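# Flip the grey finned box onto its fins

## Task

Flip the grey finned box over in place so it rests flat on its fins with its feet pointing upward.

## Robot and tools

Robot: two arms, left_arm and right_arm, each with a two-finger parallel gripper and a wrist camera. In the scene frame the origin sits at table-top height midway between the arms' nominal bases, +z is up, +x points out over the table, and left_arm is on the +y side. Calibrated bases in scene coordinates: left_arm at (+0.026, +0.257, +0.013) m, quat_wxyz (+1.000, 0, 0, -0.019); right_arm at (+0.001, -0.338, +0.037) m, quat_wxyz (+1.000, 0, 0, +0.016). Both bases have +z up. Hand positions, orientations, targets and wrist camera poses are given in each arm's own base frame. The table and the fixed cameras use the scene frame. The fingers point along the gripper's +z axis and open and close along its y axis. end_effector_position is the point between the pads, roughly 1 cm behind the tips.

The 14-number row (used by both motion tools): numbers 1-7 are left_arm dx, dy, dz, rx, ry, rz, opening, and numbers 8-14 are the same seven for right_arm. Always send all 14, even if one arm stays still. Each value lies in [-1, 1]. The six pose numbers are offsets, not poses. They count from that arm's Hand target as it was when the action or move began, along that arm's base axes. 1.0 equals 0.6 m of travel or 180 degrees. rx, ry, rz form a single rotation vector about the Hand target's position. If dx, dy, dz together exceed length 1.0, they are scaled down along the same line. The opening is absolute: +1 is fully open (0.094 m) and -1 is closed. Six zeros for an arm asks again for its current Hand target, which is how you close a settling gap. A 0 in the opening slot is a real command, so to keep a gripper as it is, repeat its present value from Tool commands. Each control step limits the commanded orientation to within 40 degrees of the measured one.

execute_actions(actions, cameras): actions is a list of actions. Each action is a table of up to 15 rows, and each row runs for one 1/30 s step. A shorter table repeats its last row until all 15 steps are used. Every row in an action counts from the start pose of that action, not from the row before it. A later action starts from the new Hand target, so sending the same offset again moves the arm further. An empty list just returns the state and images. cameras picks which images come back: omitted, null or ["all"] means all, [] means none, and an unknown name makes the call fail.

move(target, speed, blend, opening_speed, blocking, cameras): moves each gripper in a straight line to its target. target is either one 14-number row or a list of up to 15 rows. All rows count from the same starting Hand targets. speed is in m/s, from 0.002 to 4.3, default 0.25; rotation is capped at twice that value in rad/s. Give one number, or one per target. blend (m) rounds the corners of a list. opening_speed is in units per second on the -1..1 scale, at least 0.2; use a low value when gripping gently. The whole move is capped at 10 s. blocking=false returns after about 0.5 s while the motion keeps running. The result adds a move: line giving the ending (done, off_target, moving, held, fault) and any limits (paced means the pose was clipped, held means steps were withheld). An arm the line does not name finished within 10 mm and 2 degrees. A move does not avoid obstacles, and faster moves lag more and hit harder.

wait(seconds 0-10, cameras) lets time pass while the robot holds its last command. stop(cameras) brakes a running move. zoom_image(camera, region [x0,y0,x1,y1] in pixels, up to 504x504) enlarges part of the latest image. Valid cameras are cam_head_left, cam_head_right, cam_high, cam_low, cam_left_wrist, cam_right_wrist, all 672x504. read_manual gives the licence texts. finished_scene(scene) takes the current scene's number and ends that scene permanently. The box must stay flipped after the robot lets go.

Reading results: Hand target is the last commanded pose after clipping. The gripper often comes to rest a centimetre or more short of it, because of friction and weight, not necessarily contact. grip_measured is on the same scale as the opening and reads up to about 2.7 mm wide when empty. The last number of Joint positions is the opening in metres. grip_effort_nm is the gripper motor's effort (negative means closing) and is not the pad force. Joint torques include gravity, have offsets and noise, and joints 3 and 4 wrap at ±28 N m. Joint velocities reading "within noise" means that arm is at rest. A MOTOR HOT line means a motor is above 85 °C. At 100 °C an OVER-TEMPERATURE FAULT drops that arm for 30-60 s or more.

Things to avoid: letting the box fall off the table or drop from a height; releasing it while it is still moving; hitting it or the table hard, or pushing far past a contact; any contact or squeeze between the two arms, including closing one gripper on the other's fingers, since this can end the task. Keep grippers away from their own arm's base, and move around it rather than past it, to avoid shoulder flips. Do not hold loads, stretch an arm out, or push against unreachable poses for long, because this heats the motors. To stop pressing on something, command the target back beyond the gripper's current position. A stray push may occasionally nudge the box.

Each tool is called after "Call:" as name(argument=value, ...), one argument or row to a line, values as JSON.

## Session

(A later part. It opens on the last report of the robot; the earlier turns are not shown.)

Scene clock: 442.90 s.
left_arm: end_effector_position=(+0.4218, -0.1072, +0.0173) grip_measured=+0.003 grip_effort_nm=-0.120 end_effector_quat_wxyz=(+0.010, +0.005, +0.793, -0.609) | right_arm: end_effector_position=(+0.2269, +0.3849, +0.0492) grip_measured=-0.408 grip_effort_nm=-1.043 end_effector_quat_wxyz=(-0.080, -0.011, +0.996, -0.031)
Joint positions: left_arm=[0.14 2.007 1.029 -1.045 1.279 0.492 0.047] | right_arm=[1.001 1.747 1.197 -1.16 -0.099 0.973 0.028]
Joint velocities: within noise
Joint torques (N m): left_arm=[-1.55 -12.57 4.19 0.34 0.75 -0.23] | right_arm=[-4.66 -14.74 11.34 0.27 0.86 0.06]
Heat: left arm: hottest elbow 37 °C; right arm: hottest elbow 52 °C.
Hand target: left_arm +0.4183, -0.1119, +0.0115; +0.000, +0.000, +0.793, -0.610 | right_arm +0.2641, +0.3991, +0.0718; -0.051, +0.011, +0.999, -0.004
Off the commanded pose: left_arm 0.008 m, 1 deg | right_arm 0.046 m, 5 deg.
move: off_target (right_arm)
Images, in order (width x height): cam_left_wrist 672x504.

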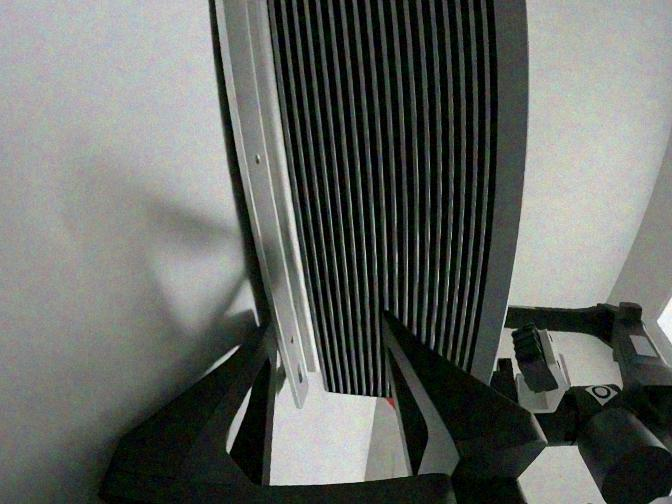

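Call:
move(
  target=[0.0,-0.036,-0.003,0,0,0,0, 0,0,0,0,0,0,-1],
  speed=0.05,
  cameras=["cam_left_wrist","cam_high"],
)

Call:
zoom_image(
  camera="cam_left_wrist",
  region=[180, 220, 360, 400],
)

Scene clock: 453.77 s.
left_arm: end_effector_position=(+0.4255, -0.1184, +0.0150) grip_measured=+0.002 grip_effort_nm=-0.090 end_effector_quat_wxyz=(+0.017, -0.002, +0.793, -0.609) | right_arm: end_effector_position=(+0.2289, +0.3830, +0.0493) grip_measured=-0.408 grip_effort_nm=-1.038 end_effector_quat_wxyz=(-0.080, -0.008, +0.996, -0.032)
Joint positions: left_arm=[0.114 1.984 0.991 -0.877 1.297 0.335 0.047] | right_arm=[0.995 1.747 1.197 -1.163 -0.099 0.973 0.028]
Joint velocities: within noise
Joint torques (N m): left_arm=[-3.6 -12.57 3.95 0.59 0.8 -0.32] | right_arm=[-4.19 -14.21 11.62 0.32 0.85 0.06]
Heat: left arm: hottest elbow 37 °C; right arm: hottest elbow 53 °C.
Hand target: left_arm +0.4183, -0.1334, +0.0096; +0.000, +0.000, +0.793, -0.610 | right_arm +0.2641, +0.3991, +0.0718; -0.051, +0.011, +0.999, -0.004
Off the commanded pose: left_arm 0.018 m, 2 deg | right_arm 0.045 m, 5 deg.
move: off_target (left_arm, right_arm)
Images, in order (width x height): cam_high 672x504, cam_left_wrist 672x504.

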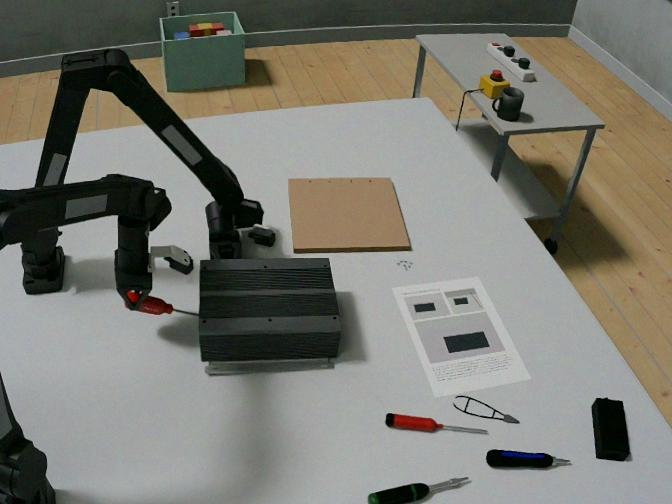

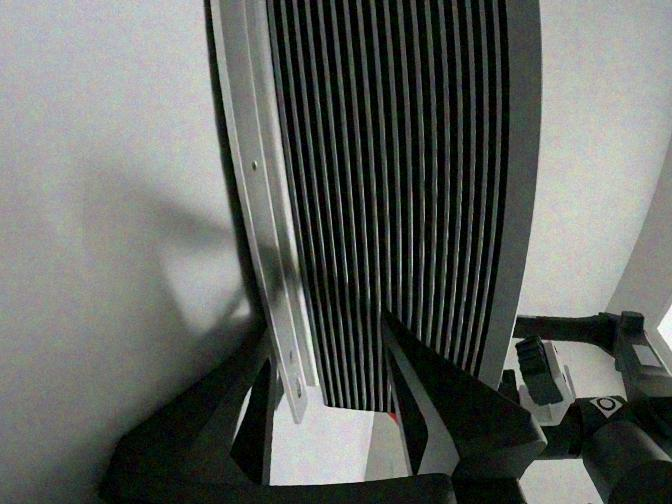

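Scaled by 2.800 from the camera's 672x504 image, which has a finer 960x720 frame.

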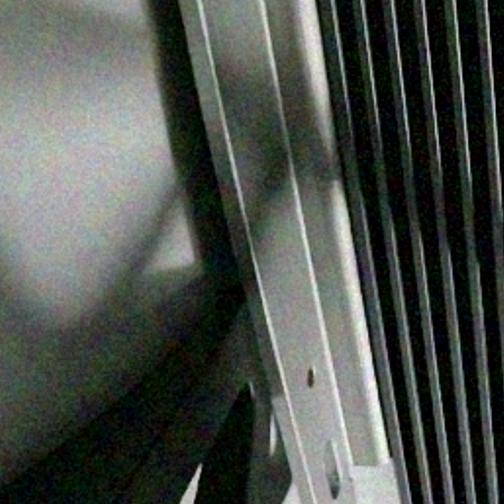

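Call:
move(
  target=[0.0,-0.022,0.01,0,0,0,0, 0,0,0,0,0,0,-1],
  speed=0.05,
  cameras=["cam_left_wrist"],
)

Call:
zoom_image(
  camera="cam_left_wrist",
  region=[180, 220, 360, 400],
)

Scene clock: 461.63 s.
left_arm: end_effector_position=(+0.4268, -0.1257, +0.0150) grip_measured=+0.002 grip_effort_nm=-0.090 end_effector_quat_wxyz=(+0.020, -0.006, +0.795, -0.606) | right_arm: end_effector_position=(+0.2293, +0.3804, +0.0496) grip_measured=-0.408 grip_effort_nm=-1.038 end_effector_quat_wxyz=(-0.083, -0.004, +0.996, -0.035)
Joint positions: left_arm=[0.096 1.964 0.966 -0.77 1.297 0.231 0.047] | right_arm=[0.991 1.747 1.197 -1.171 -0.099 0.976 0.028]
Joint velocities: within noise
Joint torques (N m): left_arm=[-4.72 -13.27 4 0.61 1.1 -0.36] | right_arm=[-3.55 -14.1 11.47 0.69 0.85 -0.02]
Heat: left arm: hottest elbow 37 °C; right arm: hottest elbow 54 °C.
Hand target: left_arm +0.4183, -0.1466, +0.0156; +0.000, +0.000, +0.793, -0.610 | right_arm +0.2642, +0.3991, +0.0718; -0.051, +0.011, +0.999, -0.004
Off the commanded pose: left_arm 0.023 m, 2 deg | right_arm 0.045 m, 5 deg.
move: off_target (left_arm, right_arm)
Images, in order (width x height): cam_left_wrist 672x504.

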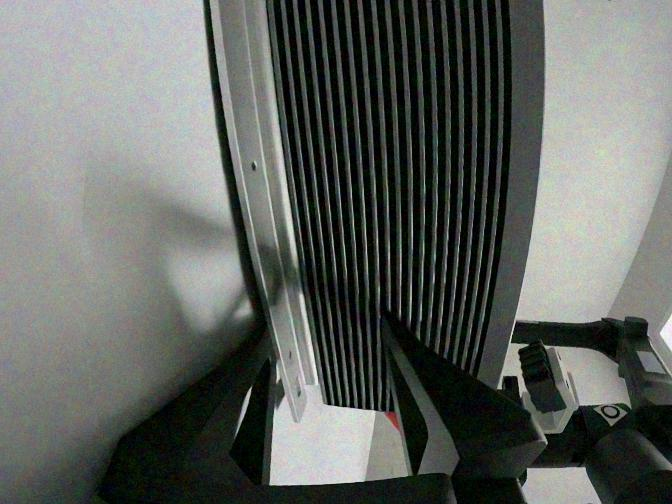

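Scaled by 2.800 from the camera's 672x504 image, which has a finer 960x720 frame.

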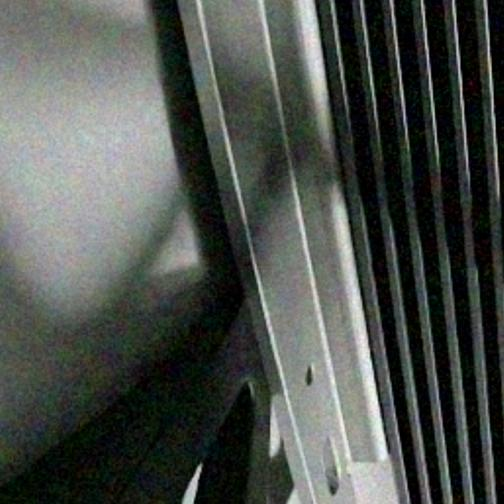

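Call:
move(
  target=[
    [0.012,0.022,-0.004,0,0,0,0, 0,0,0,0,0,0,-1],
    [0.012,0.022,-0.004,0,0,0,-1, 0,0,0,0,0,0,-1],
  ],
  speed=0.05,
  opening_speed=0.6,
  cameras=["cam_left_wrist","cam_high","cam_low"],
)

Call:
zoom_image(
  camera="cam_left_wrist",
  region=[180, 180, 430, 430],
)

Scene clock: 473.73 s.
left_arm: end_effector_position=(+0.4252, -0.1256, +0.0137) grip_measured=-0.965 grip_effort_nm=-0.950 end_effector_quat_wxyz=(+0.012, +0.001, +0.800, -0.600) | right_arm: end_effector_position=(+0.2370, +0.3809, +0.0527) grip_measured=-0.408 grip_effort_nm=-1.043 end_effector_quat_wxyz=(-0.077, +0.002, +0.996, -0.033)
Joint positions: left_arm=[0.094 1.974 0.985 -0.838 1.278 0.289 0.002] | right_arm=[0.98 1.747 1.208 -1.173 -0.092 0.978 0.028]
Joint velocities: within noise
Joint torques (N m): left_arm=[-2.26 -12.04 5.74 -0.5 1.58 -0.09] | right_arm=[-2.73 -14.04 10.82 0.76 0.58 0]
Heat: left arm: hottest elbow 37 °C; right arm: hottest elbow 54 °C.
Hand target: left_arm +0.4255, -0.1334, +0.0133; +0.000, +0.000, +0.793, -0.610 | right_arm +0.2642, +0.3989, +0.0717; -0.051, +0.011, +0.999, -0.004
Off the commanded pose: left_arm 0.008 m, 2 deg | right_arm 0.038 m, 5 deg.
move: off_target (right_arm)
Images, in order (width x height): cam_high 672x504, cam_low 672x504, cam_left_wrist 672x504.

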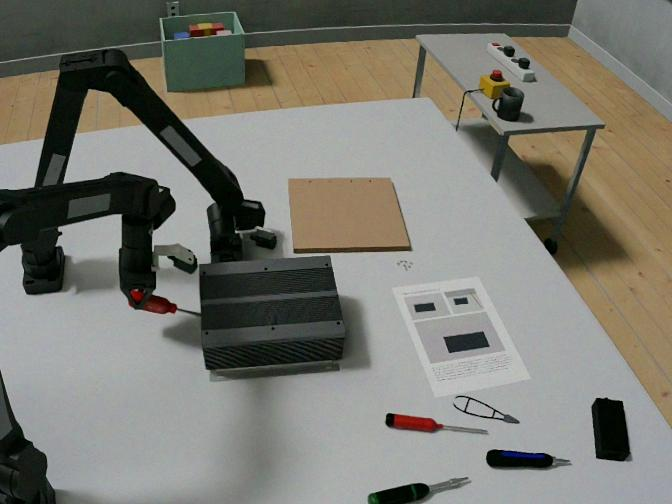

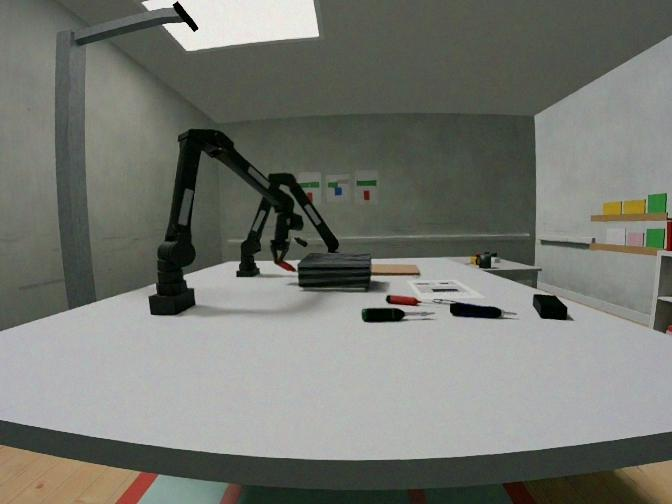

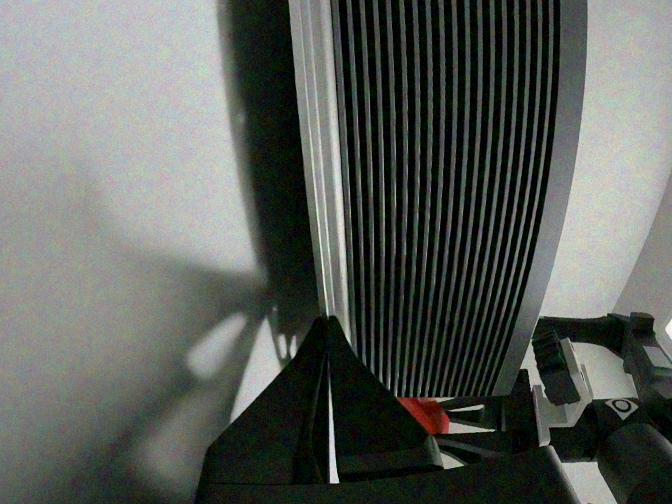

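Scaled by 2.016 from the camera's 672x504 image, which has a finer 960x720 frame.

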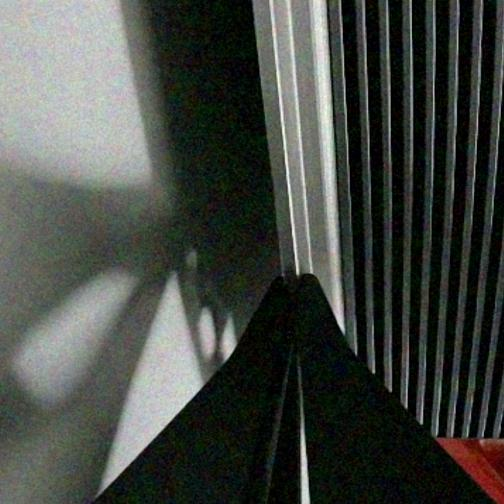

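Call:
move(
  target=[
    [-0.001,-0.012,0.042,0.04,0,0,-1, -0.12,0,0,0,0,0,-1],
    [-0.001,-0.0256,0.084,0.08,0,0,-1, -0.3,0,-0.04,0,-0.09,0,-1],
    [-0.001,-0.0256,0.084,0.08,0,0,-1, -0.3,0,-0.14,0,-0.112,0,-1],
  ],
  speed=0.12,
  cameras=["cam_high","cam_low","cam_left_wrist","cam_right_wrist"],
)

Scene clock: 482.87 s.
left_arm: end_effector_position=(+0.4128, -0.1355, +0.0218) grip_measured=-0.968 grip_effort_nm=-1.009 end_effector_quat_wxyz=(-0.021, -0.012, +0.872, -0.489) | right_arm: end_effector_position=(+0.0881, +0.3920, -0.0138) grip_measured=-0.408 grip_effort_nm=-1.043 end_effector_quat_wxyz=(+0.121, +0.012, +0.993, -0.012)
Joint positions: left_arm=[0.028 1.823 0.939 -0.78 1.021 0.053 0.002] | right_arm=[1.454 1.682 0.888 -0.775 0.244 1.478 0.028]
Joint velocities: within noise
Joint torques (N m): left_arm=[-2.84 -18.02 7.38 -0.2 2.3 -0.49] | right_arm=[0.32 -10.64 5.83 0.83 0.45 0.11]
Heat: left arm: hottest elbow 38 °C; right arm: hottest elbow 53 °C.
Hand target: left_arm +0.4250, -0.1489, +0.0636; +0.000, +0.000, +0.863, -0.506 | right_arm +0.0843, +0.3990, -0.0123; +0.125, +0.012, +0.992, -0.002
Off the commanded pose: left_arm 0.046 m, 4 deg | right_arm 0.008 m, 1 deg.
move: off_target (left_arm)
Images, in order (width x height): cam_high 672x504, cam_low 672x504, cam_left_wrist 672x504, cam_right_wrist 672x504.

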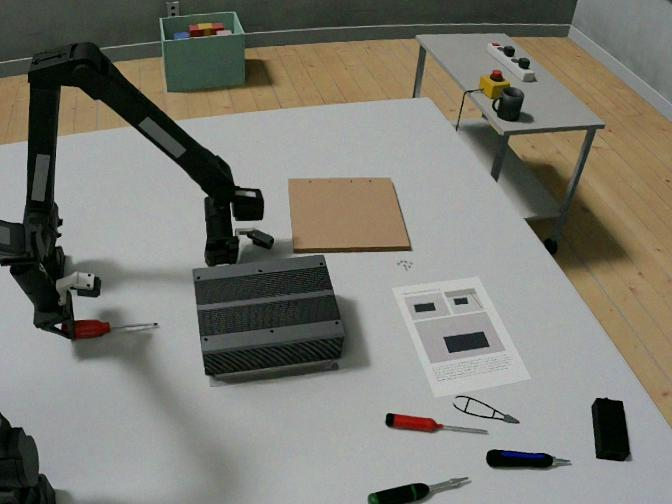

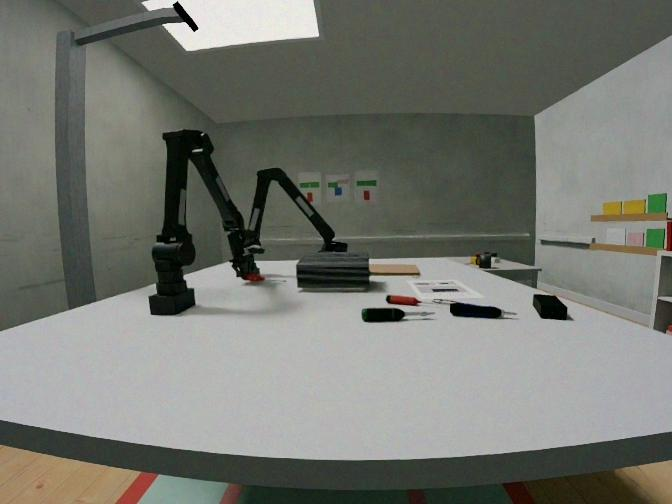

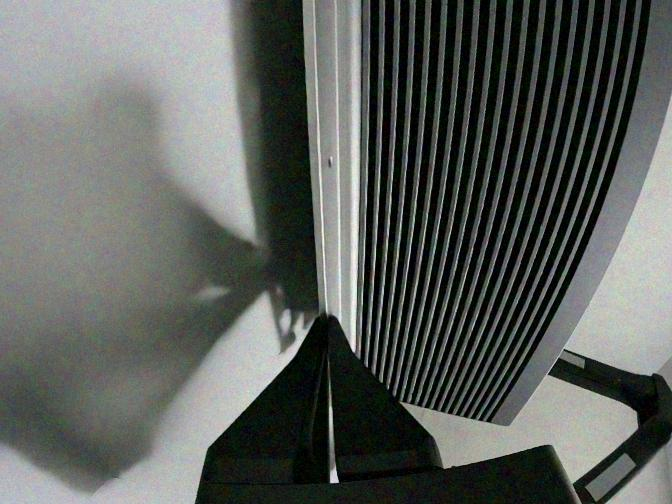

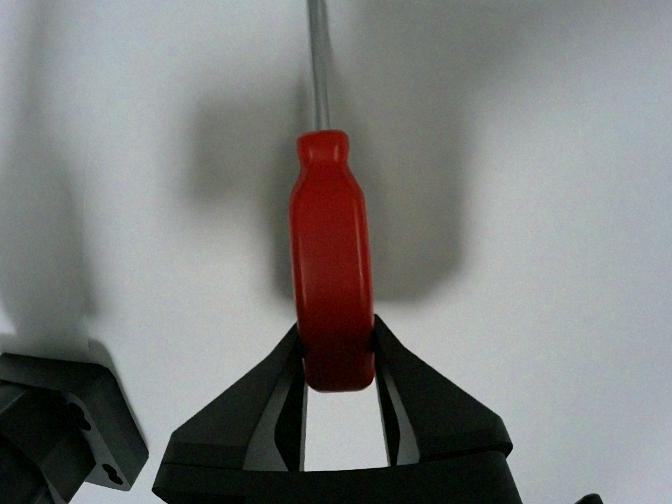

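Call:
move(
  target=[
    [0,-0.02,0.035,0.038,0,0,-1, 0,0,-0.013,0,-0.022,0,-1],
    [0,-0.022,0.037,0.04,0,0,-1, 0,0,-0.013,0,-0.022,0,0.3],
    [0,-0.044,0.07,0.0767,0,0,-1, 0,0,0.1,0,-0.022,0,0.3],
    [0,-0.105,0.1255,0.1533,0,0,-1, -0.03,-0.1,0.3,0,0,0,0.3],
  ],
  speed=0.08,
  cameras=["cam_high","cam_low","cam_left_wrist","cam_head_left"],
)

Scene clock: 494.97 s.
left_arm: end_effector_position=(+0.3961, -0.1867, +0.0865) grip_measured=-0.968 grip_effort_nm=-1.013 end_effector_quat_wxyz=(-0.049, -0.023, +0.964, -0.261) | right_arm: end_effector_position=(+0.0706, +0.3241, +0.1499) grip_measured=+0.299 grip_effort_nm=0.071 end_effector_quat_wxyz=(+0.124, +0.011, +0.992, -0.024)
Joint positions: left_arm=[-0.238 1.581 1.029 -0.973 0.536 -0.298 0.001] | right_arm=[1.487 1.27 0.944 -1.276 0.252 1.514 0.061]
Joint velocities: within noise
Joint torques (N m): left_arm=[-3.37 -14.92 14.26 0.36 1.3 -0.33] | right_arm=[0.32 -7.41 10.48 0.18 0.04 0.09]
Heat: left arm: hottest elbow 39 °C; right arm: hottest elbow 51 °C.
Hand target: left_arm +0.4250, -0.2117, +0.1388; +0.000, +0.000, +0.958, -0.285 | right_arm +0.0661, +0.3390, +0.1676; +0.124, +0.012, +0.992, -0.002
Off the commanded pose: left_arm 0.065 m, 7 deg | right_arm 0.024 m, 2 deg.
move: off_target (left_arm, right_arm)
Images, in order (width x height): cam_head_left 672x504, cam_high 672x504, cam_low 672x504, cam_left_wrist 672x504.

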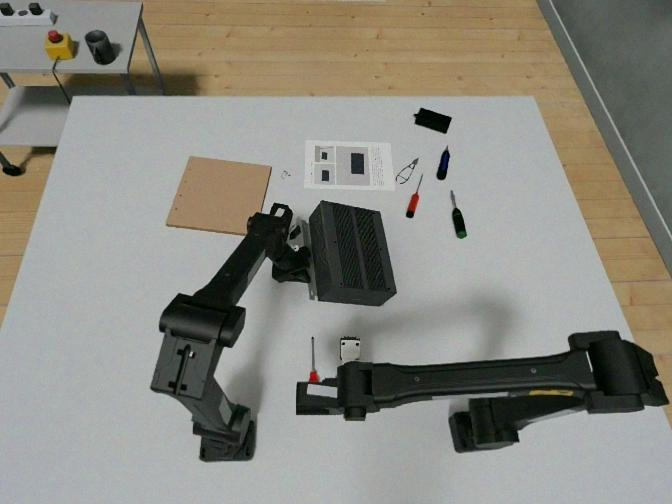

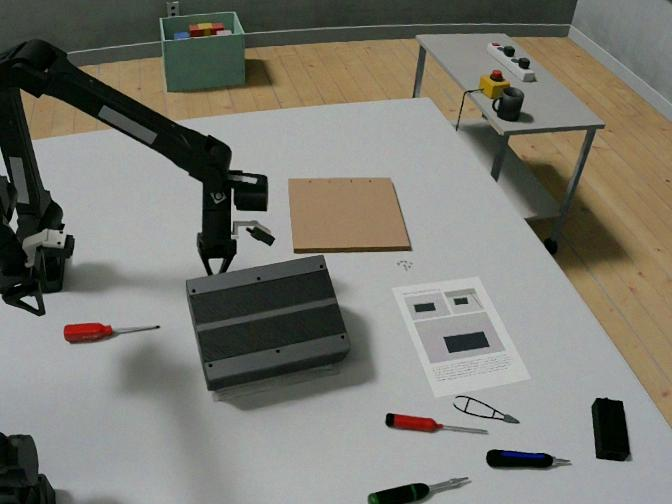

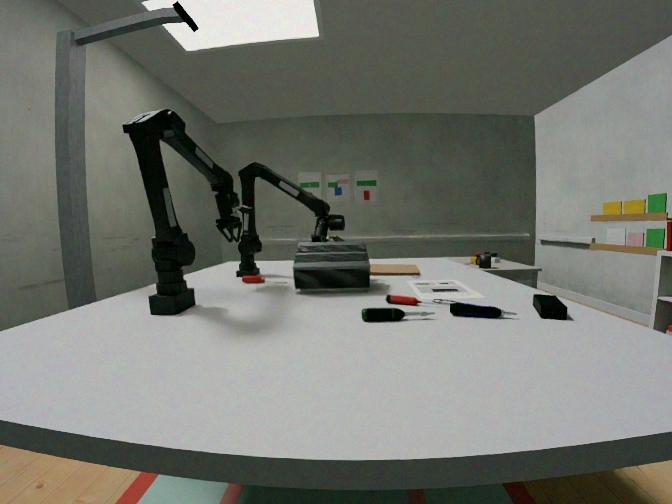

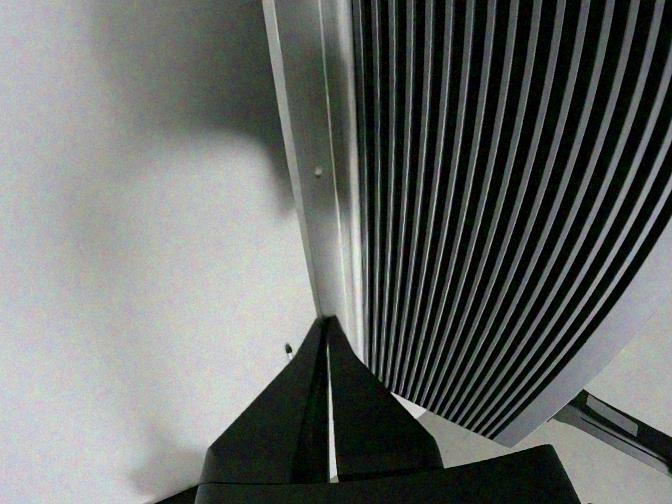

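Call:
move(
  target=[
    [-0.015,-0.075,0.05,0.055,0.006,0,-1, 0,-0.1,0,0,0,0,0.3],
    [-0.015,-0.165,0.075,0.14,0.012,0,-1, 0,-0.2,0,0,0,0,0.3],
  ],
  speed=0.07,
  cameras=["cam_high","cam_low","cam_head_left"],
)

Scene clock: 511.87 s.
left_arm: end_effector_position=(+0.4046, -0.3017, +0.1941) grip_measured=-0.968 grip_effort_nm=-1.009 end_effector_quat_wxyz=(-0.015, -0.013, +0.997, -0.077) | right_arm: end_effector_position=(+0.0634, +0.2219, +0.1658) grip_measured=+0.299 grip_effort_nm=0.066 end_effector_quat_wxyz=(+0.126, +0.009, +0.992, -0.001)
Joint positions: left_arm=[-0.591 1.631 1.456 -1.332 0.143 -0.623 0.002] | right_arm=[1.481 0.918 0.743 -1.376 0.252 1.497 0.061]
Joint velocities: within noise
Joint torques (N m): left_arm=[-1.2 -9.47 11.64 0.7 -0.24 -0.05] | right_arm=[-1.9 -2.67 7.65 0.1 0.11 -0.12]
Heat: left arm: hottest elbow 42 °C; right arm: hottest elbow 51 °C.
Hand target: left_arm +0.4159, -0.3108, +0.1839; -0.018, -0.005, +0.997, -0.069 | right_arm +0.0662, +0.2190, +0.1677; +0.125, +0.012, +0.992, -0.002
Off the commanded pose: left_arm 0.018 m, 1 deg | right_arm 0.004 m, 0 deg.
move: off_target (left_arm)
Images, in order (width x height): cam_head_left 672x504, cam_high 672x504, cam_low 672x504.

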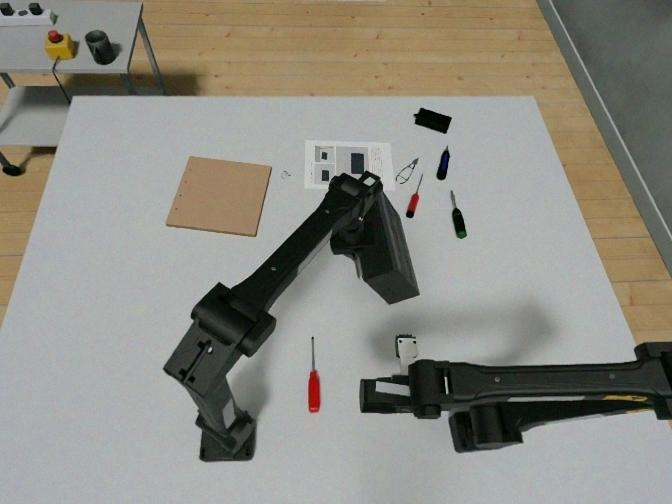

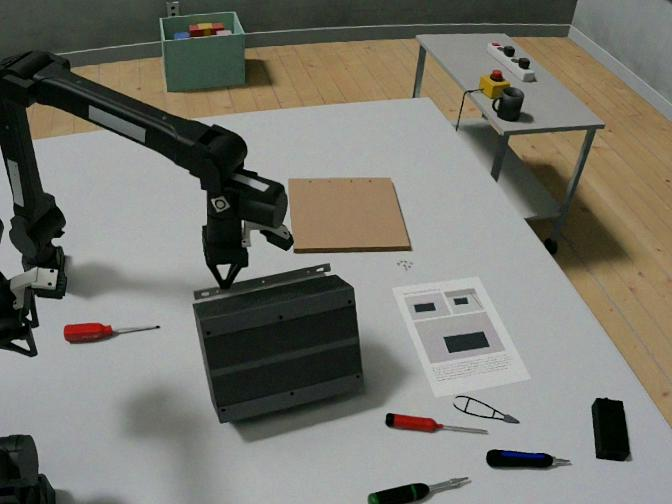

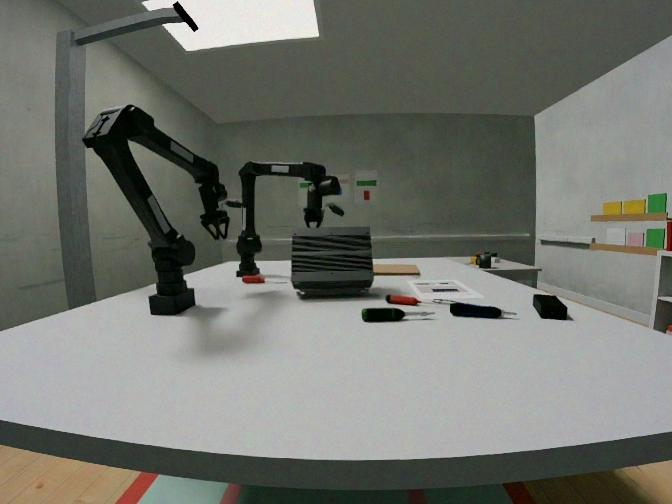

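Call:
move(
  target=[
    [0.004,-0.09,0.0,0.095,0.02,0,-1, 0,0,0,0,0,0,0.3],
    [0.004,-0.1,-0.04,0.1,0.021,0,-1, 0,0,0,0,0,0,0.3],
  ],
  speed=0.05,
  cameras=["cam_high","cam_low","cam_head_left"],
)

Call:
zoom_image(
  camera="cam_low",
  region=[260, 200, 410, 310],
)

Scene clock: 530.23 s.
left_arm: end_effector_position=(+0.4085, -0.3908, +0.2145) grip_measured=-0.968 grip_effort_nm=-1.013 end_effector_quat_wxyz=(-0.010, +0.022, +0.999, +0.036) | right_arm: end_effector_position=(+0.0634, +0.2218, +0.1658) grip_measured=+0.299 grip_effort_nm=0.066 end_effector_quat_wxyz=(+0.126, +0.009, +0.992, -0.001)
Joint positions: left_arm=[-0.774 1.873 1.842 -1.604 -0.039 -0.731 0.001] | right_arm=[1.481 0.918 0.743 -1.377 0.252 1.497 0.061]
Joint velocities: within noise
Joint torques (N m): left_arm=[2.02 -10.99 6.34 -0.25 -0.83 -0.59] | right_arm=[-2.2 -2.73 7.79 0.16 0.12 -0.12]
Heat: left arm: hottest elbow 43 °C; right arm: hottest elbow 48 °C.
Hand target: left_arm +0.4184, -0.3709, +0.1601; -0.050, -0.010, +0.995, +0.088 | right_arm +0.0662, +0.2189, +0.1677; +0.125, +0.012, +0.992, -0.002
Off the commanded pose: left_arm 0.059 m, 8 deg | right_arm 0.004 m, 0 deg.
move: off_target (left_arm)
Images, in order (width x height): cam_head_left 672x504, cam_high 672x504, cam_low 672x504.

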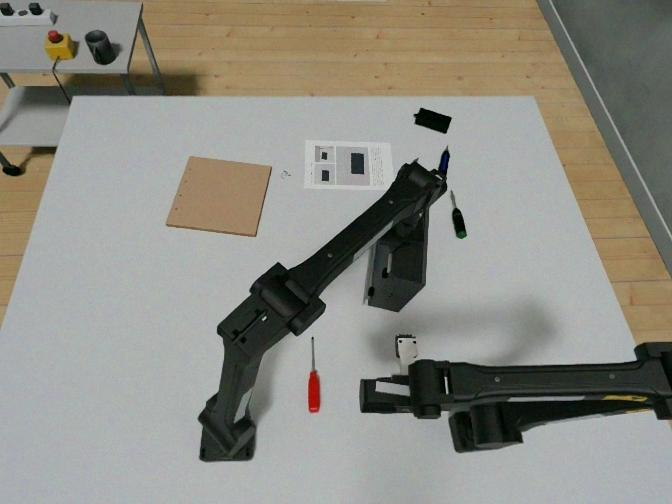

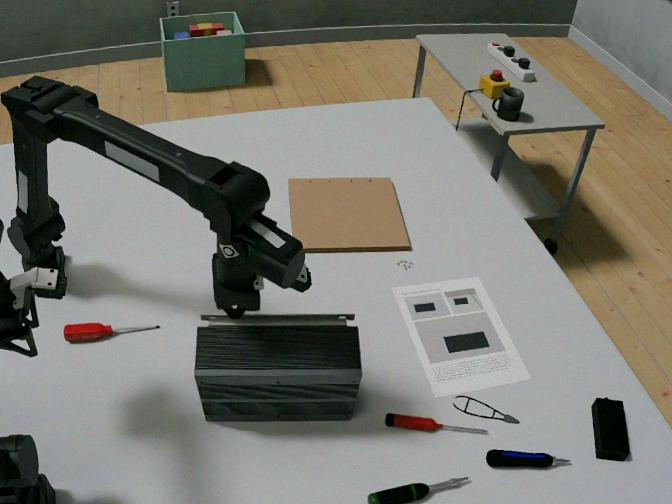

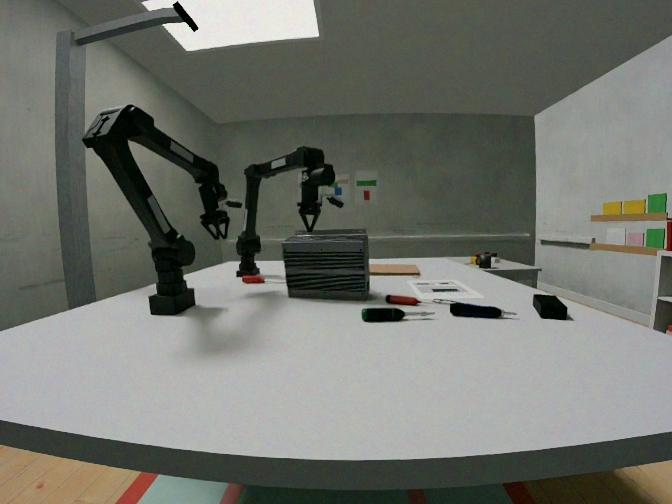

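Scaled by 3.360.

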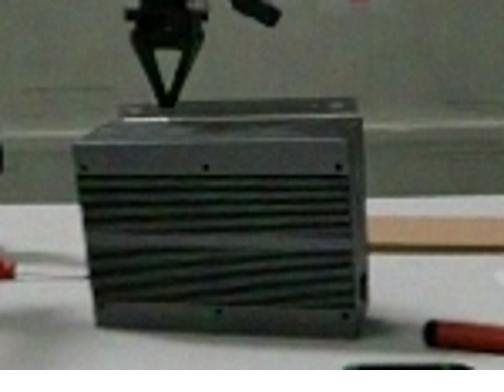

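Call:
move(
  target=[0.0,-0.1,0.05,0.04,0.0,0,-1, 0,0,0,0,0,0,0.3],
  speed=0.05,
  cameras=["cam_high","cam_low","cam_left_wrist"],
)

Call:
zoom_image(
  camera="cam_low",
  region=[260, 200, 410, 310],
)

Scene clock: 543.40 s.
left_arm: end_effector_position=(+0.4048, -0.4223, +0.2209) grip_measured=-0.968 grip_effort_nm=-1.013 end_effector_quat_wxyz=(+0.017, +0.022, +0.997, +0.075) | right_arm: end_effector_position=(+0.0634, +0.2218, +0.1658) grip_measured=+0.299 grip_effort_nm=0.066 end_effector_quat_wxyz=(+0.126, +0.009, +0.992, -0.001)
Joint positions: left_arm=[-0.843 1.947 1.964 -1.675 -0.128 -0.804 0.001] | right_arm=[1.481 0.918 0.743 -1.377 0.252 1.497 0.061]
Joint velocities: within noise
Joint torques (N m): left_arm=[-0.15 -12.04 11.44 0.29 -0.23 -0.79] | right_arm=[-1.85 -2.55 7.69 0.35 0.09 -0.13]
Heat: left arm: hottest elbow 43 °C; right arm: hottest elbow 47 °C.
Hand target: left_arm +0.4183, -0.4308, +0.1900; -0.049, -0.013, +0.987, +0.150 | right_arm +0.0662, +0.2189, +0.1677; +0.125, +0.012, +0.992, -0.002
Off the commanded pose: left_arm 0.035 m, 12 deg | right_arm 0.004 m, 0 deg.
joint sent to its limit (left arm) — joint 4 (wrist pitch), lower limit. The joint targets are off in orientation, not in position.
move: off_target (left_arm)
Images, in order (width x height): cam_high 672x504, cam_low 672x504, cam_left_wrist 672x504.

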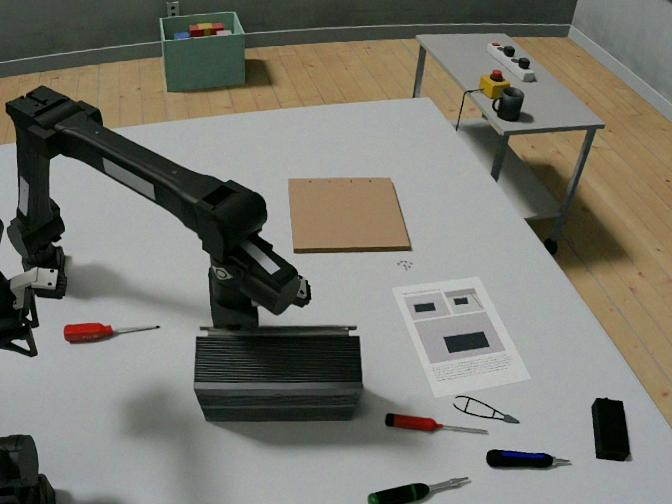

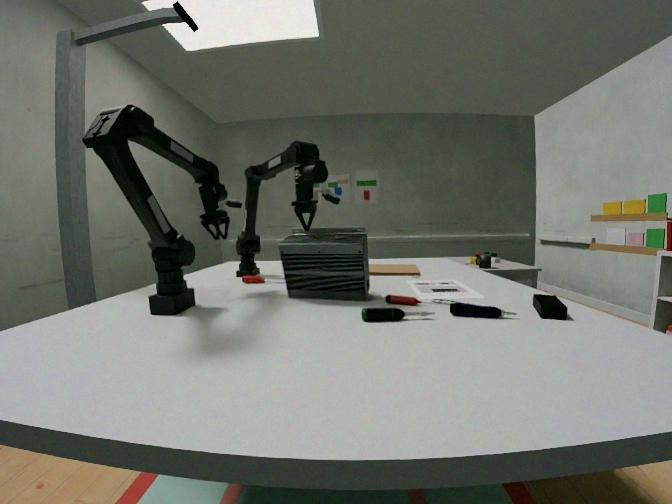

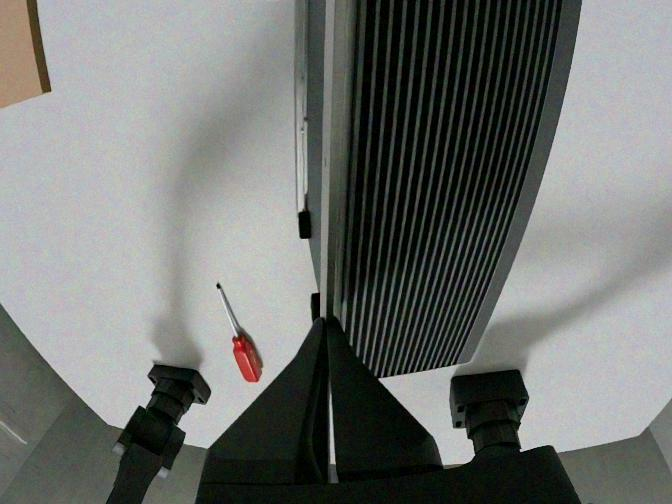

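Scaled by 3.360.

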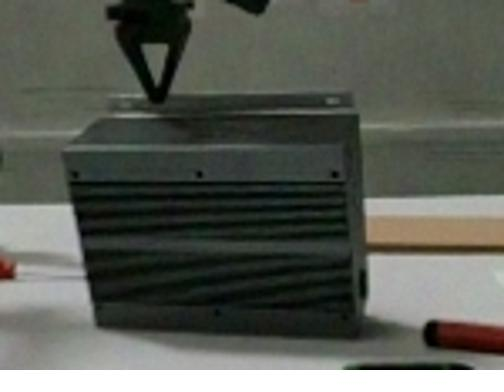

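Call:
move(
  target=[0.0,-0.05,-0.02,-0.04,0.0,0,-1, 0,0,0,0,0,0,0.3],
  speed=0.05,
  cameras=["cam_high","cam_low","cam_left_wrist"],
)

Call:
zoom_image(
  camera="cam_low",
  region=[260, 200, 410, 310],
)

Call:
zoom_image(
  camera="cam_high",
  region=[170, 290, 390, 440],
)

Scene clock: 554.30 s.
left_arm: end_effector_position=(+0.3984, -0.4606, +0.2233) grip_measured=-0.969 grip_effort_nm=-1.009 end_effector_quat_wxyz=(-0.004, +0.027, +0.999, +0.030) | right_arm: end_effector_position=(+0.0634, +0.2218, +0.1658) grip_measured=+0.299 grip_effort_nm=0.066 end_effector_quat_wxyz=(+0.126, +0.009, +0.992, -0.001)
Joint positions: left_arm=[-0.867 1.995 2.051 -1.675 -0.034 -0.814 0.001] | right_arm=[1.481 0.918 0.743 -1.377 0.252 1.497 0.061]
Joint velocities: within noise
Joint torques (N m): left_arm=[1.08 -11.87 10.3 0.34 -0.35 -0.73] | right_arm=[-1.9 -2.73 7.79 0.06 0.11 -0.13]
Heat: left arm: hottest elbow 45 °C; right arm: hottest elbow 46 °C.
Hand target: left_arm +0.4184, -0.4608, +0.1779; -0.050, -0.010, +0.995, +0.088 | right_arm +0.0662, +0.2189, +0.1677; +0.125, +0.012, +0.992, -0.002
Off the commanded pose: left_arm 0.050 m, 9 deg | right_arm 0.004 m, 0 deg.
joint sent to its limit (left arm) — joint 4 (wrist pitch), lower limit. The joint targets are off in position and orientation.
move: off_target (left_arm)
Images, in order (width x height): cam_high 672x504, cam_low 672x504, cam_left_wrist 672x504.

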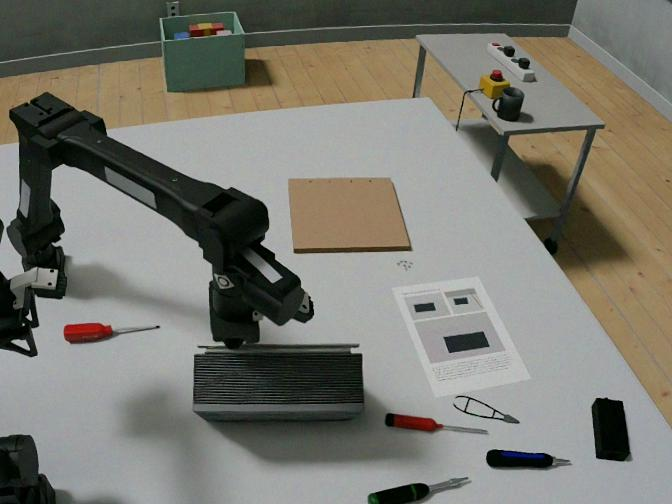

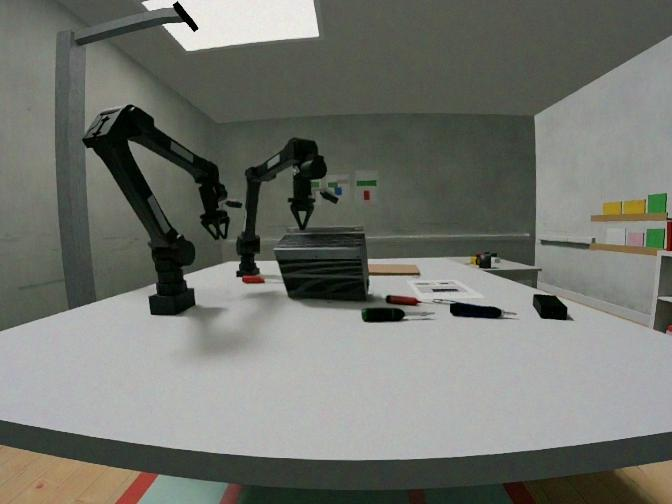

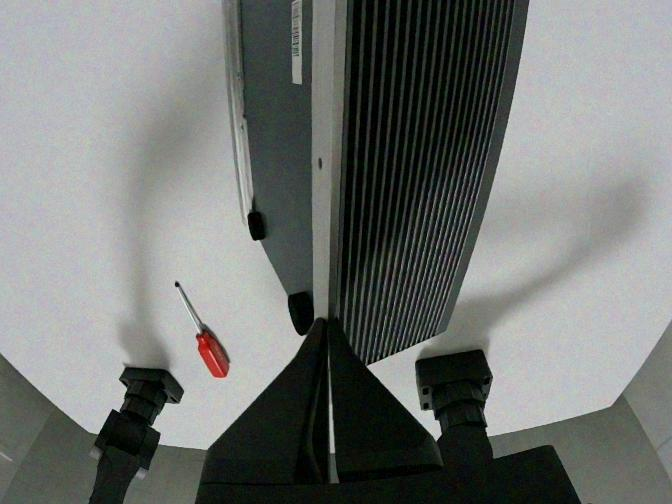

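Scaled by 3.360.

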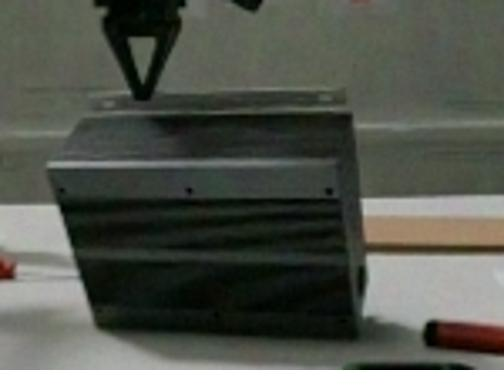

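Scaled by 2.291.

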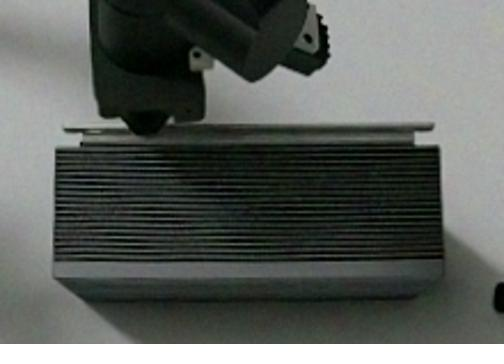

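Call:
move(
  target=[0.0,0.05,0.04,0.0,0.0,0,-1, 0,0,0,0,0,0,0.3],
  speed=0.05,
  cameras=["cam_high","cam_low","cam_left_wrist"],
)

Call:
zoom_image(
  camera="cam_low",
  region=[260, 200, 410, 310],
)

Scene clock: 564.73 s.
left_arm: end_effector_position=(+0.4008, -0.4467, +0.2235) grip_measured=-0.969 grip_effort_nm=-1.009 end_effector_quat_wxyz=(-0.008, +0.022, +0.999, +0.034) | right_arm: end_effector_position=(+0.0634, +0.2218, +0.1658) grip_measured=+0.299 grip_effort_nm=0.061 end_effector_quat_wxyz=(+0.126, +0.009, +0.992, -0.001)
Joint positions: left_arm=[-0.849 1.975 2.02 -1.675 -0.035 -0.807 0.001] | right_arm=[1.481 0.918 0.743 -1.377 0.252 1.497 0.061]
Joint velocities: within noise
Joint torques (N m): left_arm=[2.32 -16.03 7.97 0.36 -0.44 -0.49] | right_arm=[-1.85 -2.67 7.71 0.35 0.13 -0.15]
Heat: left arm: hottest elbow 45 °C; right arm: hottest elbow 46 °C.
Hand target: left_arm +0.4183, -0.4309, +0.2018; -0.050, -0.010, +0.995, +0.088 | right_arm +0.0662, +0.2189, +0.1677; +0.125, +0.012, +0.992, -0.002
Off the commanded pose: left_arm 0.032 m, 9 deg | right_arm 0.004 m, 0 deg.
joint sent to its limit (left arm) — joint 4 (wrist pitch), lower limit. The joint targets are off in orientation, not in position.
move: off_target (left_arm)
Images, in order (width x height): cam_high 672x504, cam_low 672x504, cam_left_wrist 672x504.

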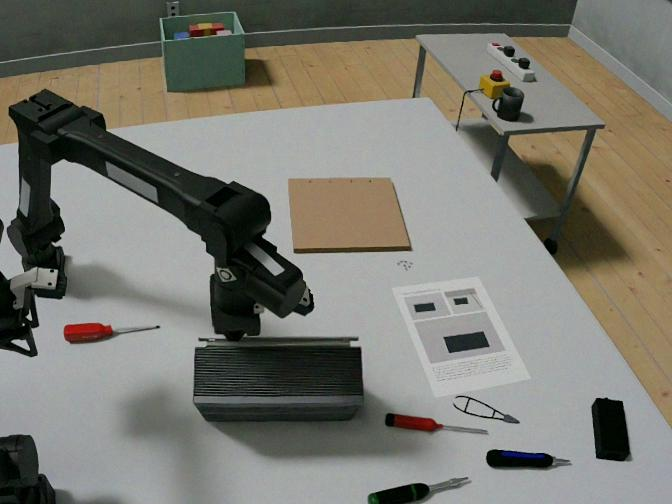

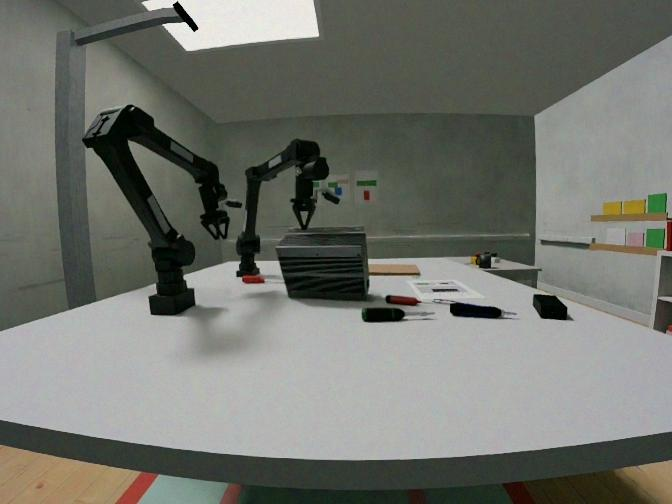

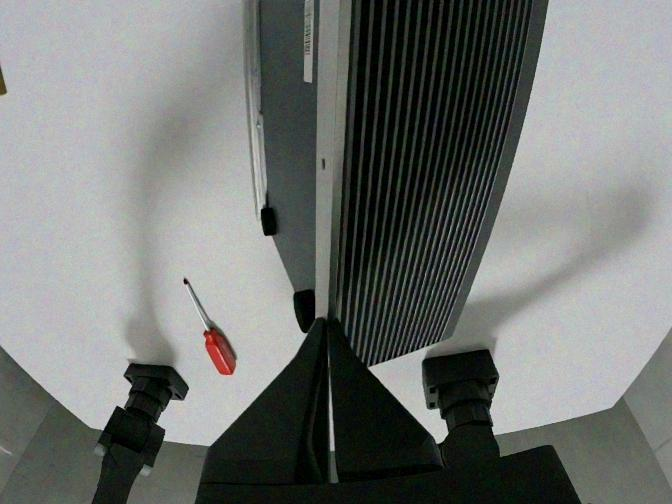

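Scaled by 3.360.

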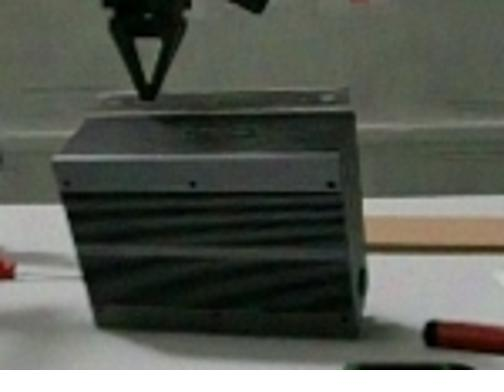

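Call:
move(
  target=[0.0,0.095,0.0,-0.03,0.0,0,-1, 0,0,0,0,0,0,0.3],
  speed=0.05,
  cameras=["cam_high","cam_low","cam_left_wrist"],
)

Call:
zoom_image(
  camera="cam_low",
  region=[260, 200, 410, 310],
)

Call:
zoom_image(
  camera="cam_high",
  region=[170, 290, 390, 440],
)

Scene clock: 577.00 s.
left_arm: end_effector_position=(+0.4091, -0.3936, +0.2158) grip_measured=-0.968 grip_effort_nm=-1.004 end_effector_quat_wxyz=(-0.037, +0.023, +0.999, +0.026) | right_arm: end_effector_position=(+0.0634, +0.2218, +0.1658) grip_measured=+0.299 grip_effort_nm=0.066 end_effector_quat_wxyz=(+0.126, +0.009, +0.992, -0.001)
Joint positions: left_arm=[-0.762 1.898 1.881 -1.644 0.012 -0.716 0.001] | right_arm=[1.481 0.918 0.743 -1.377 0.252 1.497 0.061]
Joint velocities: within noise
Joint torques (N m): left_arm=[2.14 -16.91 6.82 0.21 -0.17 -0.49] | right_arm=[-2.14 -2.26 7.69 0.21 0.15 -0.15]
Heat: left arm: hottest elbow 45 °C; right arm: hottest elbow 46 °C.
Hand target: left_arm +0.4185, -0.3738, +0.2019; -0.050, -0.008, +0.998, +0.041 | right_arm +0.0662, +0.2189, +0.1677; +0.125, +0.012, +0.992, -0.002
Off the commanded pose: left_arm 0.026 m, 4 deg | right_arm 0.004 m, 0 deg.
move: off_target (left_arm)
Images, in order (width x height): cam_high 672x504, cam_low 672x504, cam_left_wrist 672x504.

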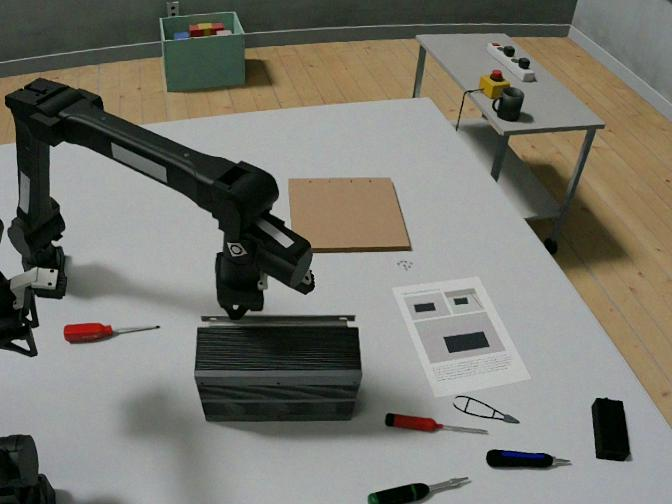

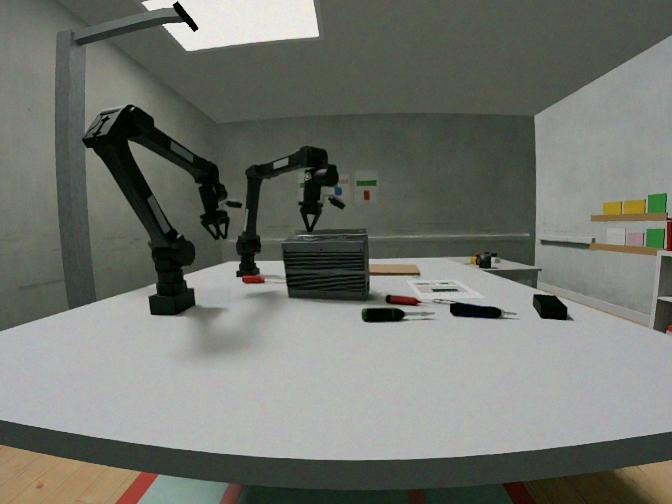

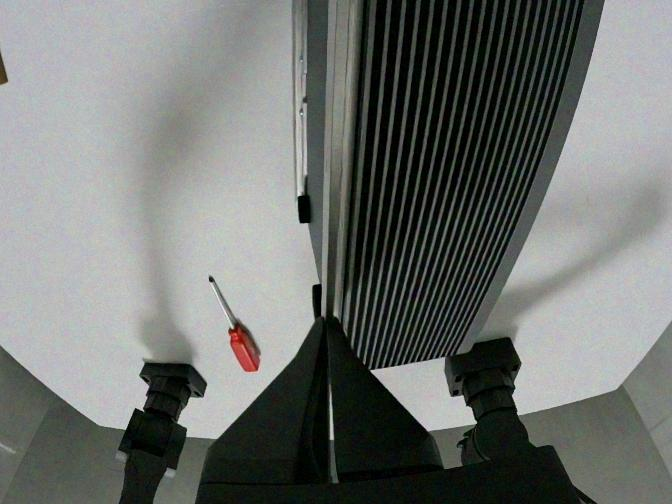

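Scaled by 3.360.

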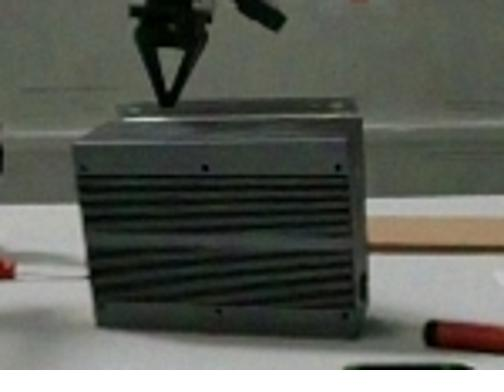

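Scaled by 2.291.

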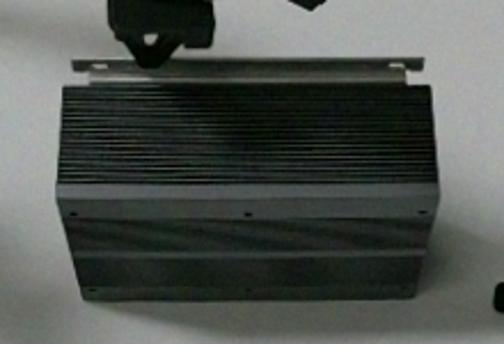

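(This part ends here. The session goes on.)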